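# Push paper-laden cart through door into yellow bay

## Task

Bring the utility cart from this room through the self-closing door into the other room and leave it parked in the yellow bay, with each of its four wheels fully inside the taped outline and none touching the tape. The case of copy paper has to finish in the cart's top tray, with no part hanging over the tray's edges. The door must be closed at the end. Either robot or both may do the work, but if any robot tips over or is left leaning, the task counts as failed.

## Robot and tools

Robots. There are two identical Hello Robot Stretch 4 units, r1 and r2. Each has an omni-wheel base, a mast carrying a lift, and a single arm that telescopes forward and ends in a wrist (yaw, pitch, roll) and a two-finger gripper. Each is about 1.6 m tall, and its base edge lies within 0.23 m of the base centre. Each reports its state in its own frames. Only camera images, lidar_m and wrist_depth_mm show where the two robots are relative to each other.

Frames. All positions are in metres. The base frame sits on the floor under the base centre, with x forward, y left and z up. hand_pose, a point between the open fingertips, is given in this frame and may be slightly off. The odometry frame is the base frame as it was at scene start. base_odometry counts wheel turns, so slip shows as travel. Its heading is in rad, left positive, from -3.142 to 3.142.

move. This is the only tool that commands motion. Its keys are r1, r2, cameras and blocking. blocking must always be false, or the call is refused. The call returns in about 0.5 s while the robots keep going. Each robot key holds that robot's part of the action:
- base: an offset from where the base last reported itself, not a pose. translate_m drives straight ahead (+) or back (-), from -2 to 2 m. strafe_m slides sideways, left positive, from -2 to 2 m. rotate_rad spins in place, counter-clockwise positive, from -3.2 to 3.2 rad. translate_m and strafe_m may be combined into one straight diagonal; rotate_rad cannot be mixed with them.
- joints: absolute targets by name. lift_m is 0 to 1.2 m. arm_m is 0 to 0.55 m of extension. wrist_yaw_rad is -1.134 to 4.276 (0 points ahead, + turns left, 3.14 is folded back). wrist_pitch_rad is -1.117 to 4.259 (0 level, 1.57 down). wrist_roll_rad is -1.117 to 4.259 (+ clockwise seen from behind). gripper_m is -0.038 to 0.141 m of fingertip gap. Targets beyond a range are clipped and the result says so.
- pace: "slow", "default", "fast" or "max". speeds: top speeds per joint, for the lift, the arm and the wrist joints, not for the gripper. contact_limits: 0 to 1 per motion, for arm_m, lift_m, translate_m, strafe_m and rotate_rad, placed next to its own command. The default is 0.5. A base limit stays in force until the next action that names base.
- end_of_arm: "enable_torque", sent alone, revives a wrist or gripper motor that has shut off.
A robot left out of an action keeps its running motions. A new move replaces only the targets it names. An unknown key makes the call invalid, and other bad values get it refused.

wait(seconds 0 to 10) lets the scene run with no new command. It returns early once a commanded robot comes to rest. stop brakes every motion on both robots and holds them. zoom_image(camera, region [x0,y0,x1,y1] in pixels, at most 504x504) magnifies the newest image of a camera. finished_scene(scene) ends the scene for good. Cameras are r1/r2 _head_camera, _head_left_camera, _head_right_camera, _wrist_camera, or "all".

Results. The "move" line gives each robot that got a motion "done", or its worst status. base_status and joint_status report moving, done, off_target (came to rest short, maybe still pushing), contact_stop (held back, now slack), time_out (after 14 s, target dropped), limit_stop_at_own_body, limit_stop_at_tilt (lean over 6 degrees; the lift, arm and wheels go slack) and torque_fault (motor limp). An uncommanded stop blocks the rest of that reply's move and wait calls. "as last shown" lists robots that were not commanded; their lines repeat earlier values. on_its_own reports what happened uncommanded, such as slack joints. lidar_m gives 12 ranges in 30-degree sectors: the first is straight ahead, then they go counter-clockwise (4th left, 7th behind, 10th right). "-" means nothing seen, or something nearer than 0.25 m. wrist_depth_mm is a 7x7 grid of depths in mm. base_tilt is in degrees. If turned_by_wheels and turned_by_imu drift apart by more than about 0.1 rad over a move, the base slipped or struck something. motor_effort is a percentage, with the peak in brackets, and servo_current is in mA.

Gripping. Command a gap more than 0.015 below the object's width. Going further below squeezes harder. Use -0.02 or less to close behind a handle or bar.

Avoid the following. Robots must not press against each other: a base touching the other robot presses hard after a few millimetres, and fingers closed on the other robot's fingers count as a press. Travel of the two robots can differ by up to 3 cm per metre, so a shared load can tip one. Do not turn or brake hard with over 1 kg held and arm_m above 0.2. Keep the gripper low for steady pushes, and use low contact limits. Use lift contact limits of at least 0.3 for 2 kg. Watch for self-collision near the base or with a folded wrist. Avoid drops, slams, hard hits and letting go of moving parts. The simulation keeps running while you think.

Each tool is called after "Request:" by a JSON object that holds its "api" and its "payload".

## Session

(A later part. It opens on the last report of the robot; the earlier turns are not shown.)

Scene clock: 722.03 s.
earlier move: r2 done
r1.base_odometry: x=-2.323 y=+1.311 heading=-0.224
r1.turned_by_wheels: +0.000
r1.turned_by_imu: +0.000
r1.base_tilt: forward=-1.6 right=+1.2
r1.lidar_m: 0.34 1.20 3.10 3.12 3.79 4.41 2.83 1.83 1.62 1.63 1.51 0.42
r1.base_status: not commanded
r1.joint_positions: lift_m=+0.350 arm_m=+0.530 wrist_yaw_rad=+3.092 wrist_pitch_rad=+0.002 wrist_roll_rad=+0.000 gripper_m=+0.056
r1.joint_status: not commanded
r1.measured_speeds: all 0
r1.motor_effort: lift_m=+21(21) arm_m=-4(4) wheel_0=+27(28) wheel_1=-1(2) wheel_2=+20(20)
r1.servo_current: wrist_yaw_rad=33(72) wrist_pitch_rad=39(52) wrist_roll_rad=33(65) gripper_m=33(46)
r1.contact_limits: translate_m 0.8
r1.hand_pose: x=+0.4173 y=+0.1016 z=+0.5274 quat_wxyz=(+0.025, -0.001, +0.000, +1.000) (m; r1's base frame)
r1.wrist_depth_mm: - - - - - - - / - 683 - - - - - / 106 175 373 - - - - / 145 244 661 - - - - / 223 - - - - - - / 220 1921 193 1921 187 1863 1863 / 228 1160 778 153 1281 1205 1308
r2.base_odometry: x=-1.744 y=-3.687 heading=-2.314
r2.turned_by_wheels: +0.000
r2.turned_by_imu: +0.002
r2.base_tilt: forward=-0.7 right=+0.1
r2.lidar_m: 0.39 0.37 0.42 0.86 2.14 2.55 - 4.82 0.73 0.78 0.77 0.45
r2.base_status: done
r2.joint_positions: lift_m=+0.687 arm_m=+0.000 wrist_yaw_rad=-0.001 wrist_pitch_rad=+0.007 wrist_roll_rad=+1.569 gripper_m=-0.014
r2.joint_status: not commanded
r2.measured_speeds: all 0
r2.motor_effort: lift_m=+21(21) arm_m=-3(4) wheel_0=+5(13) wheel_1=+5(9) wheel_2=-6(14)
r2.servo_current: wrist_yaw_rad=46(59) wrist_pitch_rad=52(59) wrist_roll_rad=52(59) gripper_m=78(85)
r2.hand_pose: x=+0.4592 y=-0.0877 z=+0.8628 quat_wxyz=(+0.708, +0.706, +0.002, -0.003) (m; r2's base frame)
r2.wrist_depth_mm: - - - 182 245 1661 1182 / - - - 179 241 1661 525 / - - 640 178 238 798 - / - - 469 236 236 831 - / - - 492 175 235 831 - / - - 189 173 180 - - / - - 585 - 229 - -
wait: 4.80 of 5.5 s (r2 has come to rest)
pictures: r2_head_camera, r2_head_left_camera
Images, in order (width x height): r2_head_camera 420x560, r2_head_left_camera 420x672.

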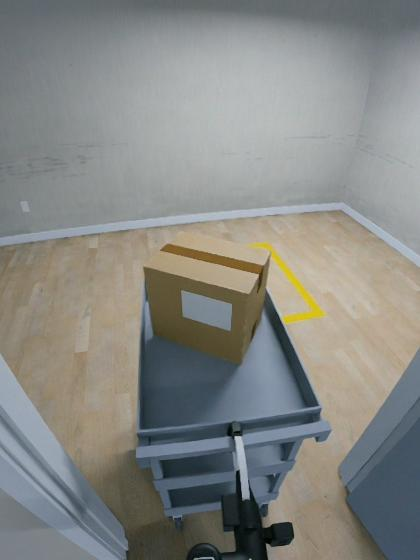

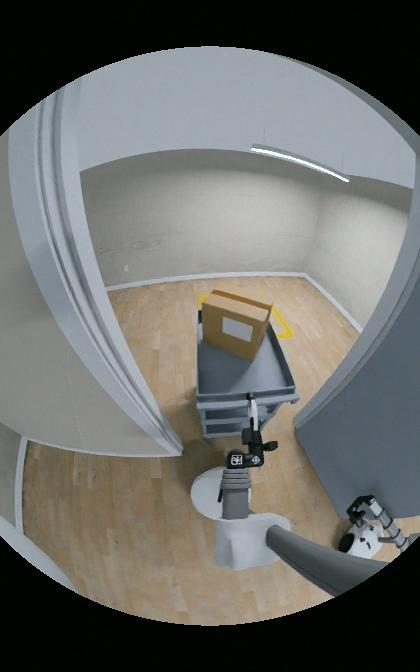

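Request:
{"api": "move", "payload": {"blocking": false, "r2": {"base":{"translate_m":0.4,"strafe_m":0.0},"pace":"slow"}, "cameras": []}}

Request:
{"api": "wait", "payload": {"seconds": 5.5, "cameras": ["r2_head_camera","r2_head_left_camera","r2_head_right_camera"]}}

Scene clock: 728.37 s.
move: r2 moving
r1: as last shown
r1.lidar_m: 0.34 1.22 3.11 3.11 3.83 4.40 2.86 1.82 1.60 1.62 1.51 0.42
r1.motor_effort: lift_m=+21(21) arm_m=-4(5) wheel_0=+28(28) wheel_1=-1(2) wheel_2=+20(20)
r1.servo_current: wrist_yaw_rad=65(65) wrist_pitch_rad=39(46) wrist_roll_rad=52(72) gripper_m=39(46)
r1.contact_limits: translate_m 0.8
r1.wrist_depth_mm: - - - - - - - / - 683 - - - - - / 105 175 373 - - - - / 145 243 668 - - - - / 222 - - - - - - / 220 1983 194 1983 187 1863 1808 / 228 1160 768 153 1255 1182 1308
r2.base_odometry: x=-1.752 y=-3.697 heading=-2.313
r2.turned_by_wheels: +0.000
r2.turned_by_imu: +0.001
r2.base_tilt: forward=-0.7 right=+0.1
r2.lidar_m: 0.39 0.39 0.42 0.83 2.10 2.57 - 4.78 0.76 0.77 0.75 0.43
r2.base_status: translate_m moving; strafe_m moving
r2.joint_positions: lift_m=+0.687 arm_m=+0.000 wrist_yaw_rad=-0.001 wrist_pitch_rad=+0.007 wrist_roll_rad=+1.569 gripper_m=-0.014
r2.joint_status: not commanded
r2.measured_speeds: translate_m=+0.049 strafe_m=+0.000 rotate_rad=-0.002 lift_m=+0.000 arm_m=+0.000 wrist_yaw_rad=+0.000 wrist_pitch_rad=+0.000 wrist_roll_rad=+0.000
r2.motor_effort: lift_m=+21(21) arm_m=-4(4) wheel_0=+6(11) wheel_1=+7(8) wheel_2=-10(11)
r2.servo_current: wrist_yaw_rad=46(52) wrist_pitch_rad=52(52) wrist_roll_rad=39(59) gripper_m=78(78)
r2.hand_pose: x=+0.4592 y=-0.0877 z=+0.8628 quat_wxyz=(+0.708, +0.706, +0.002, -0.003) (m; r2's base frame)
r2.wrist_depth_mm: - - - 182 244 1576 1160 / - - - 180 241 1661 521 / - - 647 179 239 798 - / - - 466 236 236 842 - / - - 488 174 235 831 - / - - 189 173 181 - - / - - 580 - 231 - -
pictures: none
No camera images: "cameras" was empty.

Scene clock: 733.13 s.
earlier move: r2 done
r1.base_odometry: x=-2.323 y=+1.311 heading=-0.224
r1.turned_by_wheels: +0.000
r1.turned_by_imu: +0.000
r1.base_tilt: forward=-1.6 right=+1.2
r1.lidar_m: 0.35 1.47 3.12 3.10 3.81 4.42 2.84 1.81 1.60 1.61 1.50 0.42
r1.base_status: not commanded
r1.joint_positions: lift_m=+0.350 arm_m=+0.530 wrist_yaw_rad=+3.092 wrist_pitch_rad=+0.002 wrist_roll_rad=+0.000 gripper_m=+0.056
r1.joint_status: not commanded
r1.measured_speeds: all 0
r1.motor_effort: lift_m=+21(22) arm_m=-4(5) wheel_0=+27(28) wheel_1=-1(2) wheel_2=+20(20)
r1.servo_current: wrist_yaw_rad=52(72) wrist_pitch_rad=33(52) wrist_roll_rad=46(72) gripper_m=39(52)
r1.contact_limits: translate_m 0.8
r1.hand_pose: x=+0.4173 y=+0.1016 z=+0.5274 quat_wxyz=(+0.025, -0.001, +0.000, +1.000) (m; r1's base frame)
r1.wrist_depth_mm: - - - - - - - / - 691 - - - - - / 105 175 370 - - - - / 145 245 661 - - - - / 222 - - - - - - / 221 1921 193 1983 187 1863 1808 / 229 1138 759 153 1255 1160 1308
r2.base_odometry: x=-2.014 y=-3.982 heading=-2.313
r2.turned_by_wheels: +0.000
r2.turned_by_imu: +0.002
r2.base_tilt: forward=-0.6 right=+0.1
r2.lidar_m: 0.36 0.37 2.44 0.28 0.29 2.66 - 1.52 0.81 0.63 0.64 0.43
r2.base_status: done
r2.joint_positions: lift_m=+0.687 arm_m=+0.000 wrist_yaw_rad=-0.001 wrist_pitch_rad=+0.007 wrist_roll_rad=+1.569 gripper_m=-0.014
r2.joint_status: not commanded
r2.measured_speeds: all 0
r2.motor_effort: lift_m=+21(21) arm_m=-4(4) wheel_0=+6(13) wheel_1=+6(8) wheel_2=-5(12)
r2.servo_current: wrist_yaw_rad=46(59) wrist_pitch_rad=52(59) wrist_roll_rad=52(59) gripper_m=78(85)
r2.hand_pose: x=+0.4592 y=-0.0876 z=+0.8628 quat_wxyz=(+0.708, +0.706, +0.002, -0.003) (m; r2's base frame)
r2.wrist_depth_mm: - - - 247 250 1537 1138 / - - - 185 247 1708 512 / - - - 181 242 778 - / - - 480 179 238 842 - / - - 484 177 235 831 - / - - 189 173 180 - - / - - 564 - 229 - -
wait: 4.77 of 5.5 s (r2 has come to rest)
pictures: r2_head_camera, r2_head_left_camera, r2_head_right_camera
Images, in order (width x height): r2_head_camera 420x560, r2_head_left_camera 420x672, r2_head_right_camera 420x672.

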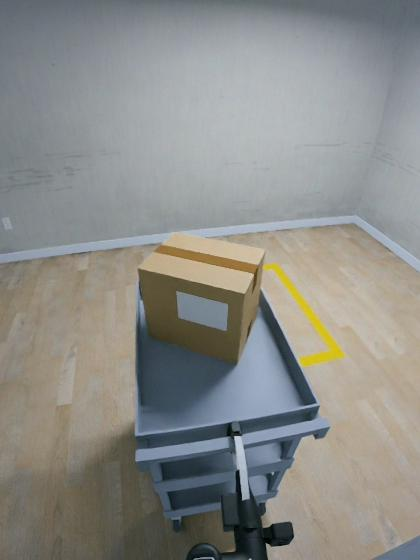

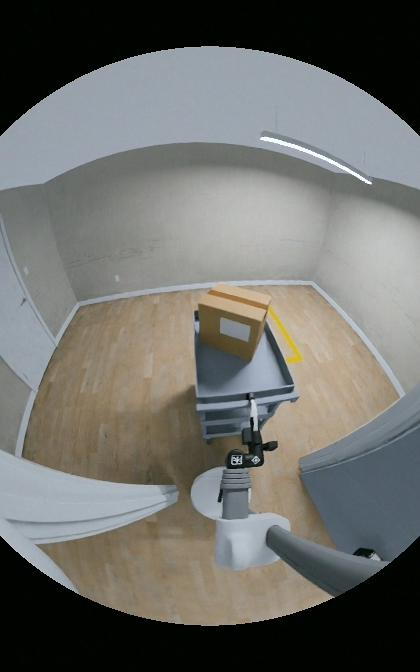

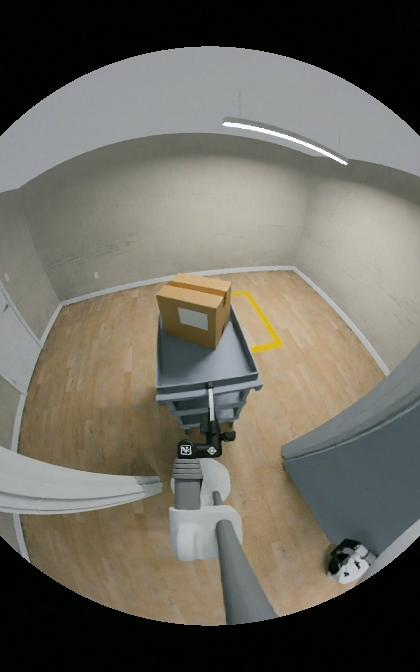

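Request:
{"api": "move", "payload": {"blocking": false, "r2": {"base":{"translate_m":0.4,"strafe_m":-0.06},"pace":"slow"}, "cameras": []}}

Request:
{"api": "wait", "payload": {"seconds": 5.5, "cameras": ["r2_head_camera","r2_head_left_camera","r2_head_right_camera"]}}

Scene clock: 752.73 s.
move: r2 moving
r1: as last shown
r1.base_tilt: forward=-1.5 right=+1.2
r1.lidar_m: 0.34 1.49 3.11 3.13 3.79 4.41 2.87 1.82 1.60 1.63 1.48 0.42
r1.motor_effort: lift_m=+21(21) arm_m=-4(4) wheel_0=+27(28) wheel_1=-1(1) wheel_2=+20(20)
r1.servo_current: wrist_yaw_rad=52(65) wrist_pitch_rad=39(52) wrist_roll_rad=59(59) gripper_m=39(46)
r1.contact_limits: translate_m 0.8
r1.wrist_depth_mm: - - - - - - - / - 683 - - - - - / 105 175 373 - - - - / 145 243 668 - - - - / 224 - - - - - - / 221 1983 194 1983 187 1863 1808 / 229 1160 778 154 1255 1205 1308
r2.base_odometry: x=-2.024 y=-3.990 heading=-2.313
r2.turned_by_wheels: +0.000
r2.turned_by_imu: +0.001
r2.base_tilt: forward=-0.7 right=+0.1
r2.lidar_m: 0.35 0.39 2.44 0.26 0.32 2.65 - 1.51 0.78 0.63 0.70 0.43
r2.base_status: translate_m moving; strafe_m moving
r2.joint_positions: lift_m=+0.687 arm_m=+0.000 wrist_yaw_rad=-0.001 wrist_pitch_rad=+0.007 wrist_roll_rad=+1.569 gripper_m=-0.014
r2.joint_status: not commanded
r2.measured_speeds: translate_m=+0.049 strafe_m=-0.007 rotate_rad=-0.001 lift_m=+0.000 arm_m=+0.000 wrist_yaw_rad=+0.000 wrist_pitch_rad=+0.000 wrist_roll_rad=+0.000
r2.motor_effort: lift_m=+21(21) arm_m=-3(4) wheel_0=+7(11) wheel_1=+7(8) wheel_2=-11(11)
r2.servo_current: wrist_yaw_rad=46(59) wrist_pitch_rad=59(59) wrist_roll_rad=59(59) gripper_m=78(78)
r2.hand_pose: x=+0.4592 y=-0.0876 z=+0.8628 quat_wxyz=(+0.708, +0.706, +0.002, -0.003) (m; r2's base frame)
r2.wrist_depth_mm: - - - 188 251 1537 1138 / - - - 185 246 1661 508 / - - - 181 243 809 - / - - 480 179 238 842 - / - - 480 176 236 831 - / - - 189 173 180 - - / - - 564 - 229 - -
pictures: none
No camera images: "cameras" was empty.

Scene clock: 757.53 s.
earlier move: r2 done
r1.base_odometry: x=-2.323 y=+1.311 heading=-0.224
r1.turned_by_wheels: +0.000
r1.turned_by_imu: +0.000
r1.base_tilt: forward=-1.6 right=+1.2
r1.lidar_m: 0.35 1.87 3.11 3.11 3.84 4.39 2.85 1.79 1.59 1.63 1.50 0.42
r1.base_status: not commanded
r1.joint_positions: lift_m=+0.350 arm_m=+0.530 wrist_yaw_rad=+3.092 wrist_pitch_rad=+0.002 wrist_roll_rad=+0.000 gripper_m=+0.056
r1.joint_status: not commanded
r1.measured_speeds: all 0
r1.motor_effort: lift_m=+21(21) arm_m=-4(4) wheel_0=+27(28) wheel_1=-1(2) wheel_2=+20(20)
r1.servo_current: wrist_yaw_rad=46(72) wrist_pitch_rad=46(52) wrist_roll_rad=46(72) gripper_m=39(46)
r1.contact_limits: translate_m 0.8
r1.hand_pose: x=+0.4173 y=+0.1016 z=+0.5274 quat_wxyz=(+0.025, -0.001, +0.000, +1.000) (m; r1's base frame)
r1.wrist_depth_mm: - - - - - - - / - 683 - - - - - / 105 176 373 - - - - / 145 244 668 - - - - / 222 - - - - - - / 220 1921 193 1921 187 1863 1808 / 229 1160 768 153 1281 1182 1308
r2.base_odometry: x=-2.329 y=-4.236 heading=-2.313
r2.turned_by_wheels: +0.000
r2.turned_by_imu: +0.002
r2.base_tilt: forward=-0.7 right=+0.1
r2.lidar_m: 0.36 0.36 2.62 2.33 0.52 0.54 - 1.11 0.63 0.65 2.43 0.45
r2.base_status: done
r2.joint_positions: lift_m=+0.687 arm_m=+0.000 wrist_yaw_rad=+0.000 wrist_pitch_rad=+0.007 wrist_roll_rad=+1.569 gripper_m=-0.014
r2.joint_status: not commanded
r2.measured_speeds: all 0
r2.motor_effort: lift_m=+21(21) arm_m=-4(4) wheel_0=+6(14) wheel_1=+4(8) wheel_2=-6(12)
r2.servo_current: wrist_yaw_rad=33(59) wrist_pitch_rad=52(59) wrist_roll_rad=52(59) gripper_m=78(85)
r2.hand_pose: x=+0.4593 y=-0.0874 z=+0.8628 quat_wxyz=(+0.708, +0.706, +0.003, -0.003) (m; r2's base frame)
r2.wrist_depth_mm: - - - 265 278 287 290 / - - - 260 266 1661 1160 / - - - 194 256 1661 - / - - 597 186 248 798 - / - 473 466 180 239 820 - / - - 189 173 180 - - / - - 517 - 224 - -
wait: 4.80 of 5.5 s (r2 has come to rest)
pictures: r2_head_camera, r2_head_left_camera, r2_head_right_camera
Images, in order (width x height): r2_head_camera 420x560, r2_head_left_camera 420x672, r2_head_right_camera 420x672.

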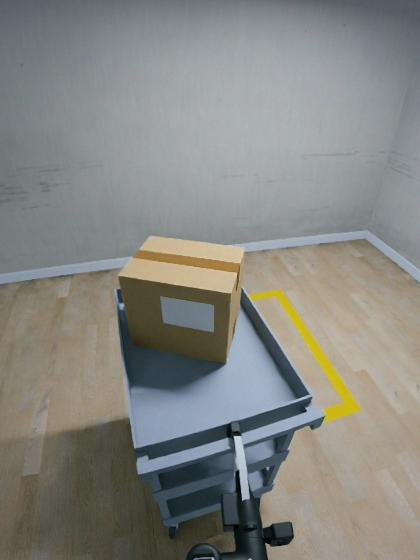

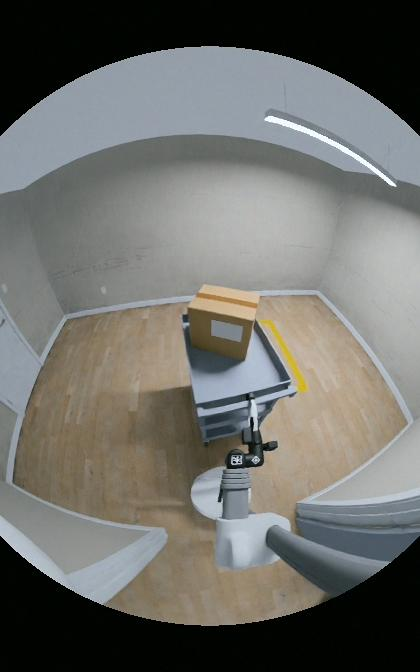

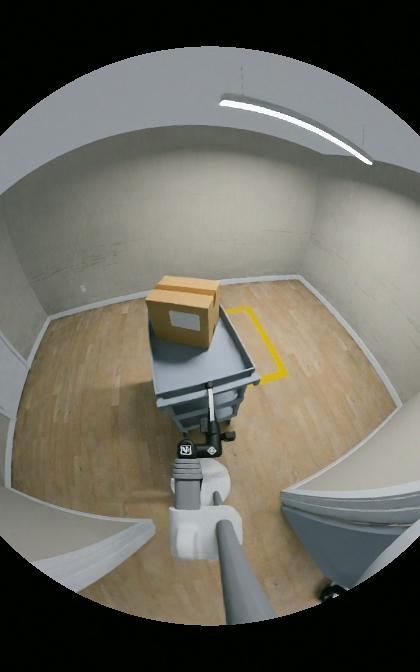

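Request:
{"api": "move", "payload": {"blocking": false, "r2": {"base":{"rotate_rad":-0.25},"pace":"slow"}, "cameras": []}}

Request:
{"api": "wait", "payload": {"seconds": 2, "cameras": []}}

Request:
{"api": "move", "payload": {"blocking": false, "r2": {"base":{"strafe_m":0.28,"translate_m":0.0},"pace":"slow"}, "cameras": []}}

Request:
{"api": "wait", "payload": {"seconds": 4.5, "cameras": ["r2_head_camera","r2_head_left_camera","r2_head_right_camera"]}}

Scene clock: 812.13 s.
move: r2 moving
r1: as last shown
r1.lidar_m: 0.34 1.87 3.08 3.11 3.81 4.41 2.83 1.80 1.61 1.62 1.51 0.41
r1.motor_effort: lift_m=+21(21) arm_m=-4(4) wheel_0=+27(28) wheel_1=-1(1) wheel_2=+20(20)
r1.servo_current: wrist_yaw_rad=52(59) wrist_pitch_rad=39(46) wrist_roll_rad=52(65) gripper_m=39(46)
r1.contact_limits: translate_m 0.8
r1.wrist_depth_mm: - - - - - - - / - 691 - - - - - / 106 176 375 - - - - / 145 244 668 - - - - / 221 - - - - - - / 220 1921 194 1983 187 1921 1863 / 229 1138 768 154 1255 1205 1308
r2.base_odometry: x=-2.329 y=-4.236 heading=-2.437
r2.turned_by_wheels: -0.124
r2.turned_by_imu: -0.120
r2.base_tilt: forward=-0.7 right=+0.0
r2.lidar_m: 0.34 0.31 2.81 2.34 0.64 0.52 - 1.23 0.66 0.62 2.43 0.44
r2.base_status: rotate_rad moving
r2.joint_positions: lift_m=+0.687 arm_m=+0.000 wrist_yaw_rad=+0.008 wrist_pitch_rad=+0.007 wrist_roll_rad=+1.569 gripper_m=-0.014
r2.joint_status: not commanded
r2.measured_speeds: translate_m=+0.001 strafe_m=-0.001 rotate_rad=-0.482 lift_m=+0.000 arm_m=+0.000 wrist_yaw_rad=+0.000 wrist_pitch_rad=+0.000 wrist_roll_rad=+0.000
r2.motor_effort: lift_m=+21(21) arm_m=-4(4) wheel_0=+9(12) wheel_1=+7(9) wheel_2=+14(15)
r2.servo_current: wrist_yaw_rad=52(72) wrist_pitch_rad=52(52) wrist_roll_rad=52(59) gripper_m=78(78)
r2.hand_pose: x=+0.4600 y=-0.0850 z=+0.8628 quat_wxyz=(+0.708, +0.706, +0.006, +0.000) (m; r2's base frame)
r2.wrist_depth_mm: - - - 262 - 1537 1078 / - - - 286 310 1430 1098 / - - - 267 278 1661 496 / - - - 198 262 788 - / - - 517 186 244 842 - / - 469 187 174 180 - - / - - 477 - 220 - -
pictures: none
No camera images: "cameras" was empty.

Scene clock: 812.93 s.
earlier move: r2 done
r1.base_odometry: x=-2.323 y=+1.311 heading=-0.224
r1.turned_by_wheels: +0.000
r1.turned_by_imu: +0.000
r1.base_tilt: forward=-1.5 right=+1.2
r1.lidar_m: 0.34 1.85 3.09 3.14 3.81 4.41 2.86 1.80 1.60 1.64 1.52 0.42
r1.base_status: not commanded
r1.joint_positions: lift_m=+0.350 arm_m=+0.530 wrist_yaw_rad=+3.092 wrist_pitch_rad=+0.002 wrist_roll_rad=+0.000 gripper_m=+0.056
r1.joint_status: not commanded
r1.measured_speeds: all 0
r1.motor_effort: lift_m=+21(21) arm_m=-4(4) wheel_0=+27(28) wheel_1=-1(1) wheel_2=+20(20)
r1.servo_current: wrist_yaw_rad=52(72) wrist_pitch_rad=39(46) wrist_roll_rad=46(65) gripper_m=39(52)
r1.contact_limits: translate_m 0.8
r1.hand_pose: x=+0.4173 y=+0.1016 z=+0.5274 quat_wxyz=(+0.025, -0.001, +0.000, +1.000) (m; r1's base frame)
r1.wrist_depth_mm: - - - - - - - / - 676 - - - - - / 105 176 373 - - - - / 145 243 668 - - - - / 223 - - - - - - / 221 1983 194 1921 187 1863 1756 / 229 1138 768 153 1255 1182 1308
r2.base_odometry: x=-2.329 y=-4.236 heading=-2.562
r2.turned_by_wheels: -0.125
r2.turned_by_imu: -0.121
r2.base_tilt: forward=-0.7 right=+0.1
r2.lidar_m: 0.29 0.27 2.70 2.37 0.85 0.52 - 1.89 0.70 0.63 1.63 0.50
r2.base_status: done
r2.joint_positions: lift_m=+0.687 arm_m=+0.000 wrist_yaw_rad=+0.001 wrist_pitch_rad=+0.007 wrist_roll_rad=+1.569 gripper_m=-0.014
r2.joint_status: not commanded
r2.measured_speeds: all 0
r2.motor_effort: lift_m=+21(21) arm_m=-4(4) wheel_0=+1(12) wheel_1=+3(9) wheel_2=+5(15)
r2.servo_current: wrist_yaw_rad=39(72) wrist_pitch_rad=52(59) wrist_roll_rad=52(59) gripper_m=78(78)
r2.hand_pose: x=+0.4594 y=-0.0872 z=+0.8628 quat_wxyz=(+0.708, +0.706, +0.003, -0.002) (m; r2's base frame)
r2.wrist_depth_mm: - - - - - 1618 1138 / - - - 314 - 1430 1098 / - - - 300 357 1464 427 / - - - 213 286 1618 508 / - - - 190 250 1708 - / - - 188 165 180 - - / - 433 430 - 211 - -
wait: 0.80 of 2 s (r2 has come to rest)
pictures: none
No camera images: "cameras" was empty.

Scene clock: 813.43 s.
move: r2 moving
r1: as last shown
r1.base_tilt: forward=-1.6 right=+1.2
r1.lidar_m: 0.37 1.85 3.10 3.14 3.79 4.39 2.86 1.78 1.60 1.62 1.51 0.41
r1.servo_current: wrist_yaw_rad=46(65) wrist_pitch_rad=46(52) wrist_roll_rad=52(52) gripper_m=39(46)
r1.contact_limits: translate_m 0.8
r1.wrist_depth_mm: - - - - - - - / - 691 - - - - - / 105 175 373 - - - - / 146 244 668 - - - - / 221 - - - - - - / 221 1921 193 1921 188 1863 1808 / 229 1160 768 154 1281 1182 1281
r2.base_odometry: x=-2.321 y=-4.248 heading=-2.563
r2.turned_by_wheels: +0.000
r2.turned_by_imu: +0.000
r2.base_tilt: forward=-0.7 right=+0.1
r2.lidar_m: 0.26 0.27 2.70 2.35 0.91 0.50 - 1.85 0.68 0.65 1.65 0.48
r2.base_status: translate_m moving; strafe_m moving
r2.joint_positions: lift_m=+0.687 arm_m=+0.000 wrist_yaw_rad=-0.002 wrist_pitch_rad=+0.007 wrist_roll_rad=+1.569 gripper_m=-0.014
r2.joint_status: not commanded
r2.measured_speeds: translate_m=+0.000 strafe_m=+0.056 rotate_rad=-0.001 lift_m=+0.000 arm_m=+0.000 wrist_yaw_rad=-0.010 wrist_pitch_rad=+0.000 wrist_roll_rad=+0.000
r2.motor_effort: lift_m=+21(21) arm_m=-4(4) wheel_0=-12(12) wheel_1=+6(9) wheel_2=+0(4)
r2.servo_current: wrist_yaw_rad=52(59) wrist_pitch_rad=46(52) wrist_roll_rad=46(52) gripper_m=72(78)
r2.hand_pose: x=+0.4591 y=-0.0880 z=+0.8628 quat_wxyz=(+0.708, +0.706, +0.002, -0.003) (m; r2's base frame)
r2.wrist_depth_mm: - - - - - 1618 1160 / - - - 314 - 1464 1098 / - - - 298 357 1499 424 / - - - 213 286 1661 504 / - - - 189 249 1661 - / - - 188 164 180 - - / - 433 433 - 209 - -
pictures: none
No camera images: "cameras" was empty.

Scene clock: 816.87 s.
earlier move: r2 done
r1.base_odometry: x=-2.323 y=+1.311 heading=-0.224
r1.turned_by_wheels: +0.000
r1.turned_by_imu: +0.000
r1.base_tilt: forward=-1.6 right=+1.2
r1.lidar_m: 0.33 1.84 3.10 3.13 3.86 4.40 2.86 1.78 1.61 1.63 1.52 0.42
r1.base_status: not commanded
r1.joint_positions: lift_m=+0.350 arm_m=+0.530 wrist_yaw_rad=+3.092 wrist_pitch_rad=+0.002 wrist_roll_rad=+0.000 gripper_m=+0.056
r1.joint_status: not commanded
r1.measured_speeds: all 0
r1.motor_effort: lift_m=+21(21) arm_m=-4(4) wheel_0=+27(28) wheel_1=-1(1) wheel_2=+20(20)
r1.servo_current: wrist_yaw_rad=52(72) wrist_pitch_rad=46(52) wrist_roll_rad=52(65) gripper_m=46(52)
r1.contact_limits: translate_m 0.8
r1.hand_pose: x=+0.4173 y=+0.1016 z=+0.5274 quat_wxyz=(+0.025, -0.001, +0.000, +1.000) (m; r1's base frame)
r1.wrist_depth_mm: - - - - - - - / - 683 - - - - - / 105 175 373 - - - - / 145 244 668 - - - - / 222 - - - - - - / 221 1921 193 1921 187 1921 1756 / 228 1118 778 153 1308 1205 1281
r2.base_odometry: x=-2.176 y=-4.470 heading=-2.562
r2.turned_by_wheels: +0.000
r2.turned_by_imu: +0.000
r2.base_tilt: forward=-0.7 right=+0.1
r2.lidar_m: 0.35 0.36 2.58 2.09 1.19 0.50 0.45 6.34 1.07 0.91 2.27 0.44
r2.base_status: done
r2.joint_positions: lift_m=+0.687 arm_m=+0.000 wrist_yaw_rad=-0.003 wrist_pitch_rad=+0.007 wrist_roll_rad=+1.569 gripper_m=-0.014
r2.joint_status: not commanded
r2.measured_speeds: all 0
r2.motor_effort: lift_m=+21(21) arm_m=-4(4) wheel_0=-3(15) wheel_1=+5(9) wheel_2=+0(4)
r2.servo_current: wrist_yaw_rad=52(59) wrist_pitch_rad=52(59) wrist_roll_rad=59(65) gripper_m=78(85)
r2.hand_pose: x=+0.4590 y=-0.0884 z=+0.8628 quat_wxyz=(+0.708, +0.706, +0.002, -0.004) (m; r2's base frame)
r2.wrist_depth_mm: - - - 267 278 290 289 / - - - 260 267 1661 1138 / - - - 194 256 1708 - / - - 603 185 246 809 - / - 477 469 180 238 820 - / - - 189 173 181 - - / - - 517 - 224 - -
wait: 3.43 of 4.5 s (r2 has come to rest)
pictures: r2_head_camera, r2_head_left_camera, r2_head_right_camera
Images, in order (width x height): r2_head_camera 420x560, r2_head_left_camera 420x672, r2_head_right_camera 420x672.

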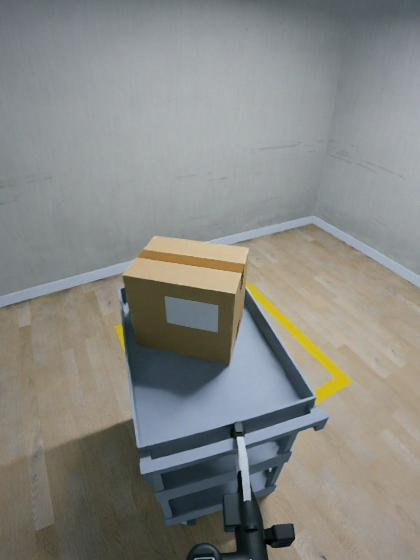

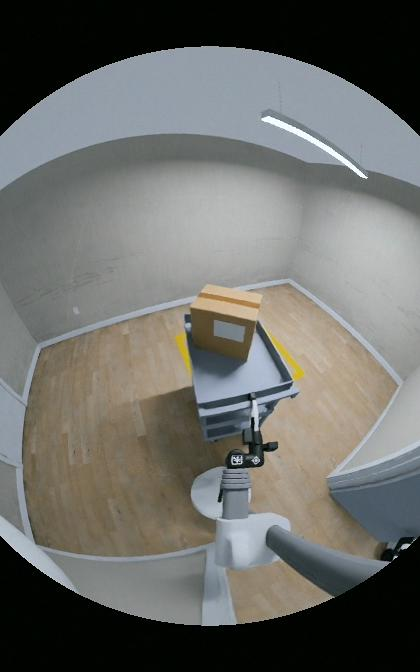

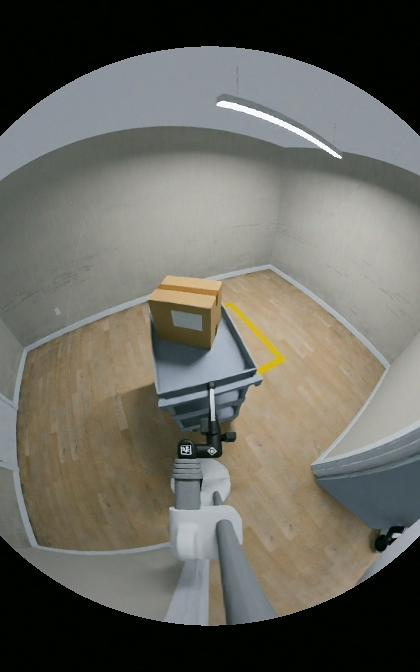

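Request:
{"api": "move", "payload": {"blocking": false, "r2": {"base":{"rotate_rad":-0.27},"pace":"slow"}, "cameras": []}}

Request:
{"api": "wait", "payload": {"seconds": 2, "cameras": []}}

Request:
{"api": "move", "payload": {"blocking": false, "r2": {"base":{"strafe_m":0.3,"translate_m":0.0},"pace":"slow"}, "cameras": []}}

Request:
{"api": "wait", "payload": {"seconds": 4.5, "cameras": ["r2_head_camera","r2_head_left_camera"]}}

Scene clock: 854.83 s.
move: r2 moving
r1: as last shown
r1.base_tilt: forward=-1.5 right=+1.2
r1.lidar_m: 0.35 1.85 3.10 3.12 3.80 4.40 2.86 1.81 1.61 1.61 1.51 0.41
r1.servo_current: wrist_yaw_rad=39(52) wrist_pitch_rad=39(52) wrist_roll_rad=59(59) gripper_m=39(46)
r1.contact_limits: translate_m 0.8
r1.wrist_depth_mm: - - - - - - - / - 683 - - - - - / 106 175 373 - - - - / 145 244 661 - - - - / 222 - - - - - - / 221 1983 194 1983 188 1863 1808 / 229 1160 768 153 1281 1182 1308
r2.base_odometry: x=-2.176 y=-4.470 heading=-2.686
r2.turned_by_wheels: -0.124
r2.turned_by_imu: -0.120
r2.base_tilt: forward=-0.6 right=+0.0
r2.lidar_m: 0.34 0.32 2.47 2.12 1.89 0.59 0.44 6.32 1.27 0.90 1.36 0.48
r2.base_status: rotate_rad moving
r2.joint_positions: lift_m=+0.687 arm_m=+0.000 wrist_yaw_rad=+0.008 wrist_pitch_rad=+0.007 wrist_roll_rad=+1.569 gripper_m=-0.014
r2.joint_status: not commanded
r2.measured_speeds: translate_m=+0.000 strafe_m=+0.000 rotate_rad=-0.489 lift_m=+0.000 arm_m=+0.000 wrist_yaw_rad=+0.008 wrist_pitch_rad=+0.000 wrist_roll_rad=+0.000
r2.motor_effort: lift_m=+21(21) arm_m=-4(4) wheel_0=+4(15) wheel_1=+6(9) wheel_2=+14(16)
r2.servo_current: wrist_yaw_rad=46(52) wrist_pitch_rad=52(59) wrist_roll_rad=52(65) gripper_m=78(78)
r2.hand_pose: x=+0.4600 y=-0.0851 z=+0.8628 quat_wxyz=(+0.708, +0.706, +0.005, +0.000) (m; r2's base frame)
r2.wrist_depth_mm: - - - 262 312 1308 1042 / - - - 281 296 1464 424 / - - - 208 274 1661 504 / - - - 196 259 788 - / - - 492 186 242 831 - / - - 187 174 181 - - / - - 480 - 221 - -
pictures: none
No camera images: "cameras" was empty.

Scene clock: 855.67 s.
earlier move: r2 done
r1.base_odometry: x=-2.323 y=+1.311 heading=-0.224
r1.turned_by_wheels: +0.000
r1.turned_by_imu: +0.000
r1.base_tilt: forward=-1.6 right=+1.2
r1.lidar_m: 0.36 1.83 3.10 3.14 3.82 4.39 2.85 1.80 1.61 1.62 1.52 0.42
r1.base_status: not commanded
r1.joint_positions: lift_m=+0.350 arm_m=+0.530 wrist_yaw_rad=+3.092 wrist_pitch_rad=+0.002 wrist_roll_rad=+0.000 gripper_m=+0.056
r1.joint_status: not commanded
r1.measured_speeds: all 0
r1.motor_effort: lift_m=+21(21) arm_m=-4(4) wheel_0=+27(28) wheel_1=-1(1) wheel_2=+20(20)
r1.servo_current: wrist_yaw_rad=46(65) wrist_pitch_rad=46(52) wrist_roll_rad=52(59) gripper_m=39(46)
r1.contact_limits: translate_m 0.8
r1.hand_pose: x=+0.4173 y=+0.1016 z=+0.5274 quat_wxyz=(+0.025, -0.001, +0.000, +1.000) (m; r1's base frame)
r1.wrist_depth_mm: - - - - - - - / - 691 - - - - - / 105 175 373 - - - - / 145 244 668 - - - - / 223 - - - - - - / 222 1863 194 1863 187 1863 1863 / 229 1138 778 153 1281 1182 1308
r2.base_odometry: x=-2.176 y=-4.470 heading=-2.831
r2.turned_by_wheels: -0.145
r2.turned_by_imu: -0.141
r2.base_tilt: forward=-0.7 right=+0.0
r2.lidar_m: 0.25 0.27 2.43 2.32 2.08 0.71 0.44 0.50 1.44 0.91 0.90 0.47
r2.base_status: done
r2.joint_positions: lift_m=+0.687 arm_m=+0.000 wrist_yaw_rad=+0.000 wrist_pitch_rad=+0.007 wrist_roll_rad=+1.569 gripper_m=-0.014
r2.joint_status: not commanded
r2.measured_speeds: all 0
r2.motor_effort: lift_m=+21(21) arm_m=-4(4) wheel_0=+2(15) wheel_1=+4(9) wheel_2=+2(16)
r2.servo_current: wrist_yaw_rad=52(65) wrist_pitch_rad=46(59) wrist_roll_rad=65(65) gripper_m=78(85)
r2.hand_pose: x=+0.4593 y=-0.0875 z=+0.8628 quat_wxyz=(+0.708, +0.706, +0.003, -0.003) (m; r2's base frame)
r2.wrist_depth_mm: - - - - - 1618 1138 / - - - 312 - 1464 1098 / - - - 298 330 1537 449 / - - - 213 285 1661 500 / - - - 190 249 1708 - / - - 187 165 181 - - / - 436 430 - 211 - -
wait: 0.83 of 2 s (r2 has come to rest)
pictures: none
No camera images: "cameras" was empty.

Scene clock: 856.17 s.
move: r2 moving
r1: as last shown
r1.lidar_m: 0.38 1.85 3.09 3.13 3.82 4.40 2.86 1.82 1.60 1.62 1.51 0.42
r1.servo_current: wrist_yaw_rad=46(65) wrist_pitch_rad=46(52) wrist_roll_rad=59(65) gripper_m=39(46)
r1.contact_limits: translate_m 0.8
r1.wrist_depth_mm: - - - - - - - / - 691 - - - - - / 105 175 373 - - - - / 145 244 661 - - - - / 222 - - - - - - / 220 1983 194 1921 187 1808 1808 / 229 1160 768 153 1281 1229 1308
r2.base_odometry: x=-2.171 y=-4.484 heading=-2.832
r2.turned_by_wheels: +0.000
r2.turned_by_imu: +0.000
r2.base_tilt: forward=-0.7 right=+0.1
r2.lidar_m: 0.26 0.29 2.41 2.30 2.05 0.72 0.47 0.44 1.45 0.89 0.95 0.49
r2.base_status: translate_m moving; strafe_m moving
r2.joint_positions: lift_m=+0.687 arm_m=+0.000 wrist_yaw_rad=-0.003 wrist_pitch_rad=+0.007 wrist_roll_rad=+1.569 gripper_m=-0.014
r2.joint_status: not commanded
r2.measured_speeds: translate_m=+0.000 strafe_m=+0.055 rotate_rad=+0.001 lift_m=+0.000 arm_m=+0.000 wrist_yaw_rad=-0.015 wrist_pitch_rad=+0.000 wrist_roll_rad=+0.000
r2.motor_effort: lift_m=+21(21) arm_m=-4(4) wheel_0=-8(11) wheel_1=+8(9) wheel_2=+0(2)
r2.servo_current: wrist_yaw_rad=46(65) wrist_pitch_rad=46(52) wrist_roll_rad=52(59) gripper_m=85(85)
r2.hand_pose: x=+0.4590 y=-0.0883 z=+0.8628 quat_wxyz=(+0.708, +0.706, +0.002, -0.004) (m; r2's base frame)
r2.wrist_depth_mm: - - - - - 1661 1160 / - - - 314 - 1430 1098 / - - - 297 330 1537 452 / - - - 211 285 1708 500 / - - - 188 249 1708 - / - - 188 163 182 - - / - 433 430 - 210 - -
pictures: none
No camera images: "cameras" was empty.

Scene clock: 859.80 s.
earlier move: r2 done
r1.base_odometry: x=-2.323 y=+1.311 heading=-0.224
r1.turned_by_wheels: +0.000
r1.turned_by_imu: +0.000
r1.base_tilt: forward=-1.6 right=+1.2
r1.lidar_m: 0.35 1.84 3.08 3.14 3.81 4.42 2.88 1.80 1.61 1.63 1.52 0.41
r1.base_status: not commanded
r1.joint_positions: lift_m=+0.350 arm_m=+0.530 wrist_yaw_rad=+3.092 wrist_pitch_rad=+0.002 wrist_roll_rad=+0.000 gripper_m=+0.056
r1.joint_status: not commanded
r1.measured_speeds: all 0
r1.motor_effort: lift_m=+21(21) arm_m=-4(4) wheel_0=+27(28) wheel_1=-1(1) wheel_2=+20(20)
r1.servo_current: wrist_yaw_rad=46(72) wrist_pitch_rad=46(52) wrist_roll_rad=59(65) gripper_m=46(46)
r1.contact_limits: translate_m 0.8
r1.hand_pose: x=+0.4173 y=+0.1016 z=+0.5274 quat_wxyz=(+0.025, -0.001, +0.000, +1.000) (m; r1's base frame)
r1.wrist_depth_mm: - - - - - - - / - 691 - - - - - / 105 176 373 - - - - / 145 243 676 - - - - / 222 - - - - - - / 222 1921 193 1921 187 1921 1808 / 228 1138 759 153 1336 1182 1308
r2.base_odometry: x=-2.084 y=-4.756 heading=-2.831
r2.turned_by_wheels: +0.000
r2.turned_by_imu: +0.000
r2.base_tilt: forward=-0.7 right=+0.0
r2.lidar_m: 0.34 0.34 2.25 2.04 1.84 1.08 0.65 0.58 1.74 1.20 1.36 0.46
r2.base_status: done
r2.joint_positions: lift_m=+0.687 arm_m=+0.000 wrist_yaw_rad=-0.004 wrist_pitch_rad=+0.007 wrist_roll_rad=+1.569 gripper_m=-0.014
r2.joint_status: not commanded
r2.measured_speeds: all 0
r2.motor_effort: lift_m=+21(21) arm_m=-4(4) wheel_0=-4(14) wheel_1=+3(9) wheel_2=+0(2)
r2.servo_current: wrist_yaw_rad=46(65) wrist_pitch_rad=46(59) wrist_roll_rad=52(65) gripper_m=78(85)
r2.hand_pose: x=+0.4589 y=-0.0887 z=+0.8628 quat_wxyz=(+0.708, +0.706, +0.001, -0.004) (m; r2's base frame)
r2.wrist_depth_mm: - - - 229 303 310 1042 / - - - 276 287 1576 1160 / - - - 204 268 1618 500 / - - - 190 252 809 - / - - 466 183 239 831 - / - - 187 173 182 - - / - 496 492 - 220 - -
wait: 3.63 of 4.5 s (r2 has come to rest)
pictures: r2_head_camera, r2_head_left_camera
Images, in order (width x height): r2_head_camera 420x560, r2_head_left_camera 420x672.

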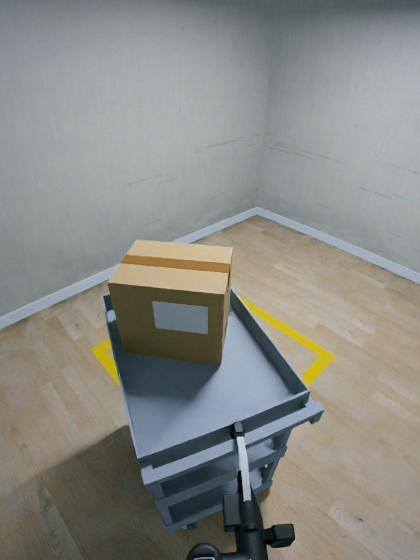

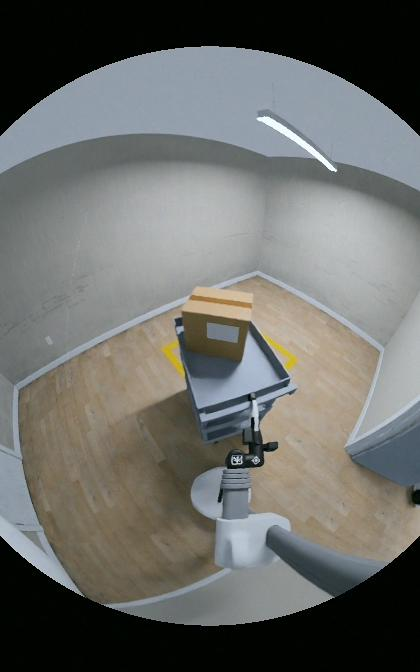

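Request:
{"api": "move", "payload": {"blocking": false, "r2": {"base":{"strafe_m":-0.1,"translate_m":0.35},"pace":"slow"}, "cameras": []}}

Request:
{"api": "wait", "payload": {"seconds": 5, "cameras": ["r2_head_camera","r2_head_left_camera"]}}

Scene clock: 880.30 s.
move: r2 moving
r1: as last shown
r1.base_tilt: forward=-1.5 right=+1.2
r1.lidar_m: 0.32 1.86 3.10 3.13 3.82 4.39 2.87 1.82 1.61 1.62 1.50 0.43
r1.servo_current: wrist_yaw_rad=46(59) wrist_pitch_rad=46(46) wrist_roll_rad=26(52) gripper_m=39(46)
r1.contact_limits: translate_m 0.8
r1.wrist_depth_mm: - - - - - - - / - 683 - - - - - / 105 175 370 - - - - / 145 244 661 - - - - / 222 - - - - - - / 220 1983 193 1863 187 1863 1863 / 228 1138 759 153 1308 1205 1336
r2.base_odometry: x=-2.097 y=-4.756 heading=-2.831
r2.turned_by_wheels: +0.000
r2.turned_by_imu: +0.000
r2.base_tilt: forward=-0.7 right=+0.0
r2.lidar_m: 0.33 0.31 2.21 2.07 1.84 1.07 0.67 0.55 1.72 1.19 1.42 0.44
r2.base_status: translate_m moving; strafe_m moving
r2.joint_positions: lift_m=+0.687 arm_m=+0.000 wrist_yaw_rad=-0.004 wrist_pitch_rad=+0.007 wrist_roll_rad=+1.569 gripper_m=-0.014
r2.joint_status: not commanded
r2.measured_speeds: translate_m=+0.049 strafe_m=-0.014 rotate_rad=-0.003 lift_m=+0.000 arm_m=+0.000 wrist_yaw_rad=+0.000 wrist_pitch_rad=+0.000 wrist_roll_rad=+0.000
r2.motor_effort: lift_m=+21(21) arm_m=-4(4) wheel_0=+6(11) wheel_1=+6(6) wheel_2=-11(13)
r2.servo_current: wrist_yaw_rad=52(52) wrist_pitch_rad=52(52) wrist_roll_rad=59(59) gripper_m=78(78)
r2.hand_pose: x=+0.4589 y=-0.0887 z=+0.8628 quat_wxyz=(+0.708, +0.706, +0.001, -0.004) (m; r2's base frame)
r2.wrist_depth_mm: - - - 235 309 1336 1042 / - - - 277 290 1397 424 / - - - 206 272 1708 504 / - - - 193 254 768 - / - - 484 183 239 842 - / - 473 188 170 181 - - / - 488 484 - 219 - -
pictures: none
No camera images: "cameras" was empty.

Scene clock: 884.70 s.
earlier move: r2 done
r1.base_odometry: x=-2.323 y=+1.311 heading=-0.224
r1.turned_by_wheels: +0.000
r1.turned_by_imu: +0.000
r1.base_tilt: forward=-1.6 right=+1.2
r1.lidar_m: 0.34 1.83 3.11 3.12 3.81 4.41 2.85 1.80 1.60 1.64 1.48 0.40
r1.base_status: not commanded
r1.joint_positions: lift_m=+0.350 arm_m=+0.530 wrist_yaw_rad=+3.092 wrist_pitch_rad=+0.002 wrist_roll_rad=+0.000 gripper_m=+0.056
r1.joint_status: not commanded
r1.measured_speeds: all 0
r1.motor_effort: lift_m=+21(21) arm_m=-4(4) wheel_0=+27(28) wheel_1=-1(1) wheel_2=+20(20)
r1.servo_current: wrist_yaw_rad=72(78) wrist_pitch_rad=33(52) wrist_roll_rad=59(65) gripper_m=39(52)
r1.contact_limits: translate_m 0.8
r1.hand_pose: x=+0.4173 y=+0.1016 z=+0.5274 quat_wxyz=(+0.025, -0.001, +0.000, +1.000) (m; r1's base frame)
r1.wrist_depth_mm: - - - - - - - / - 683 - - - - - / 105 176 370 - - - - / 145 244 668 - - - - / 223 - - - - - - / 221 1983 193 1983 187 1921 1863 / 229 1138 768 153 1255 1160 1336
r2.base_odometry: x=-2.448 y=-4.767 heading=-2.831
r2.turned_by_wheels: +0.000
r2.turned_by_imu: +0.002
r2.base_tilt: forward=-0.6 right=+0.1
r2.lidar_m: 0.25 0.25 2.04 2.39 2.13 1.46 0.89 0.81 1.28 1.06 1.88 0.50
r2.base_status: done
r2.joint_positions: lift_m=+0.687 arm_m=+0.000 wrist_yaw_rad=+0.001 wrist_pitch_rad=+0.007 wrist_roll_rad=+1.569 gripper_m=-0.014
r2.joint_status: not commanded
r2.measured_speeds: all 0
r2.motor_effort: lift_m=+21(21) arm_m=-4(4) wheel_0=+5(13) wheel_1=+4(8) wheel_2=-5(14)
r2.servo_current: wrist_yaw_rad=39(59) wrist_pitch_rad=52(59) wrist_roll_rad=46(59) gripper_m=78(85)
r2.hand_pose: x=+0.4594 y=-0.0872 z=+0.8628 quat_wxyz=(+0.708, +0.706, +0.003, -0.002) (m; r2's base frame)
r2.wrist_depth_mm: - - - - - 1661 1138 / - - - 343 - 1661 1160 / - - - 340 379 387 382 / - - - 229 325 1756 480 / - - - 194 260 1708 504 / - - 186 163 180 661 - / - 121 - - 205 - -
wait: 4.40 of 5 s (r2 has come to rest)
pictures: r2_head_camera, r2_head_left_camera
Images, in order (width x height): r2_head_camera 420x560, r2_head_left_camera 420x672.

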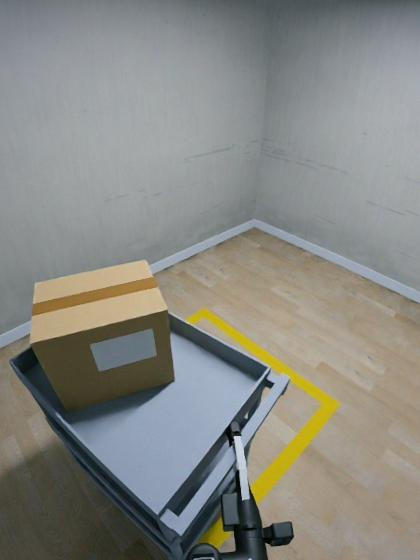

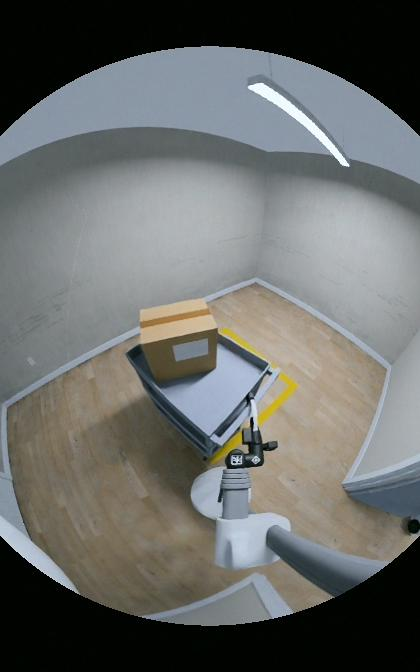

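Request:
{"api": "move", "payload": {"blocking": false, "r2": {"joints":{"gripper_m":0.11}}, "cameras": []}}

Request:
{"api": "wait", "payload": {"seconds": 2, "cameras": ["r2_wrist_camera"]}}

Scene clock: 920.50 s.
move: r2 moving
r1: as last shown
r1.lidar_m: 0.35 1.85 3.10 3.12 3.82 4.41 2.84 1.78 1.61 1.62 1.50 0.42
r1.servo_current: wrist_yaw_rad=59(59) wrist_pitch_rad=46(46) wrist_roll_rad=39(65) gripper_m=46(46)
r1.contact_limits: translate_m 0.8
r1.wrist_depth_mm: - - - - - - - / - 676 - - - - - / 105 176 370 - - - - / 145 243 668 - - - - / 222 - - - - - - / 221 1983 193 1983 187 1863 1756 / 229 1138 778 153 1281 1160 1308
r2.base_odometry: x=-2.448 y=-4.767 heading=-2.831
r2.turned_by_wheels: +0.000
r2.turned_by_imu: +0.000
r2.base_tilt: forward=-0.6 right=+0.1
r2.lidar_m: 0.25 0.27 2.02 2.42 2.11 1.45 0.87 0.83 1.27 1.09 1.89 0.50
r2.base_status: not commanded
r2.joint_positions: lift_m=+0.687 arm_m=+0.000 wrist_yaw_rad=+0.001 wrist_pitch_rad=+0.007 wrist_roll_rad=+1.569 gripper_m=+0.009
r2.joint_status: gripper_m moving
r2.measured_speeds: all 0
r2.motor_effort: lift_m=+21(21) arm_m=-4(4) wheel_0=+5(6) wheel_1=+4(5) wheel_2=-5(5)
r2.servo_current: wrist_yaw_rad=46(52) wrist_pitch_rad=52(52) wrist_roll_rad=46(52) gripper_m=91(98)
r2.hand_pose: x=+0.4594 y=-0.0872 z=+0.8628 quat_wxyz=(+0.708, +0.706, +0.003, -0.002) (m; r2's base frame)
r2.wrist_depth_mm: - - - - - 1618 1160 / - - - - - 1661 1160 / - - - 349 389 389 389 / - - - 291 - 1661 473 / - - - 198 264 1661 508 / - - 189 166 183 668 - / - 124 - - 206 - -
pictures: none
No camera images: "cameras" was empty.

Scene clock: 922.00 s.
earlier move: r2 done
r1.base_odometry: x=-2.323 y=+1.311 heading=-0.224
r1.turned_by_wheels: +0.000
r1.turned_by_imu: +0.000
r1.base_tilt: forward=-1.5 right=+1.2
r1.lidar_m: 0.34 1.86 3.10 3.14 3.83 4.40 2.85 1.83 1.61 1.63 1.52 0.43
r1.base_status: not commanded
r1.joint_positions: lift_m=+0.350 arm_m=+0.530 wrist_yaw_rad=+3.092 wrist_pitch_rad=+0.002 wrist_roll_rad=+0.000 gripper_m=+0.056
r1.joint_status: not commanded
r1.measured_speeds: all 0
r1.motor_effort: lift_m=+21(21) arm_m=-4(4) wheel_0=+27(28) wheel_1=-1(1) wheel_2=+20(20)
r1.servo_current: wrist_yaw_rad=59(72) wrist_pitch_rad=46(52) wrist_roll_rad=46(65) gripper_m=46(46)
r1.contact_limits: translate_m 0.8
r1.hand_pose: x=+0.4173 y=+0.1016 z=+0.5274 quat_wxyz=(+0.025, -0.001, +0.000, +1.000) (m; r1's base frame)
r1.wrist_depth_mm: - - - - - - - / - 683 - - - - - / 106 175 373 - - - - / 145 244 661 - - - - / 222 - - - - - - / 220 1983 193 1983 188 1863 1808 / 229 1138 768 153 1281 1182 1281
r2.base_odometry: x=-2.448 y=-4.767 heading=-2.831
r2.turned_by_wheels: +0.000
r2.turned_by_imu: +0.000
r2.base_tilt: forward=-0.7 right=+0.1
r2.lidar_m: 0.25 0.27 2.01 2.40 2.13 1.41 0.87 0.81 1.27 1.07 1.84 0.48
r2.base_status: not commanded
r2.joint_positions: lift_m=+0.687 arm_m=+0.000 wrist_yaw_rad=+0.001 wrist_pitch_rad=+0.007 wrist_roll_rad=+1.569 gripper_m=+0.110
r2.joint_status: all done
r2.measured_speeds: all 0
r2.motor_effort: lift_m=+21(21) arm_m=-4(4) wheel_0=+4(6) wheel_1=+4(5) wheel_2=-5(5)
r2.servo_current: wrist_yaw_rad=52(59) wrist_pitch_rad=39(52) wrist_roll_rad=52(59) gripper_m=52(124)
r2.hand_pose: x=+0.4594 y=-0.0872 z=+0.8628 quat_wxyz=(+0.708, +0.706, +0.003, -0.002) (m; r2's base frame)
r2.wrist_depth_mm: - - - - - 1576 1182 / - - - - - 1708 1160 / - - - 364 397 1464 1078 / - - - 312 349 1576 480 / - - - 207 265 1708 508 / - - 193 167 193 609 - / - - 424 - 213 - -
wait: 1.50 of 2 s (r2 has come to rest)
pictures: r2_wrist_camera
Images, in order (width x height): r2_wrist_camera 616x392.

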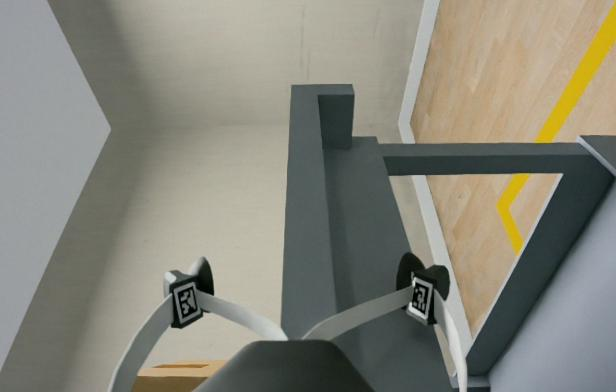

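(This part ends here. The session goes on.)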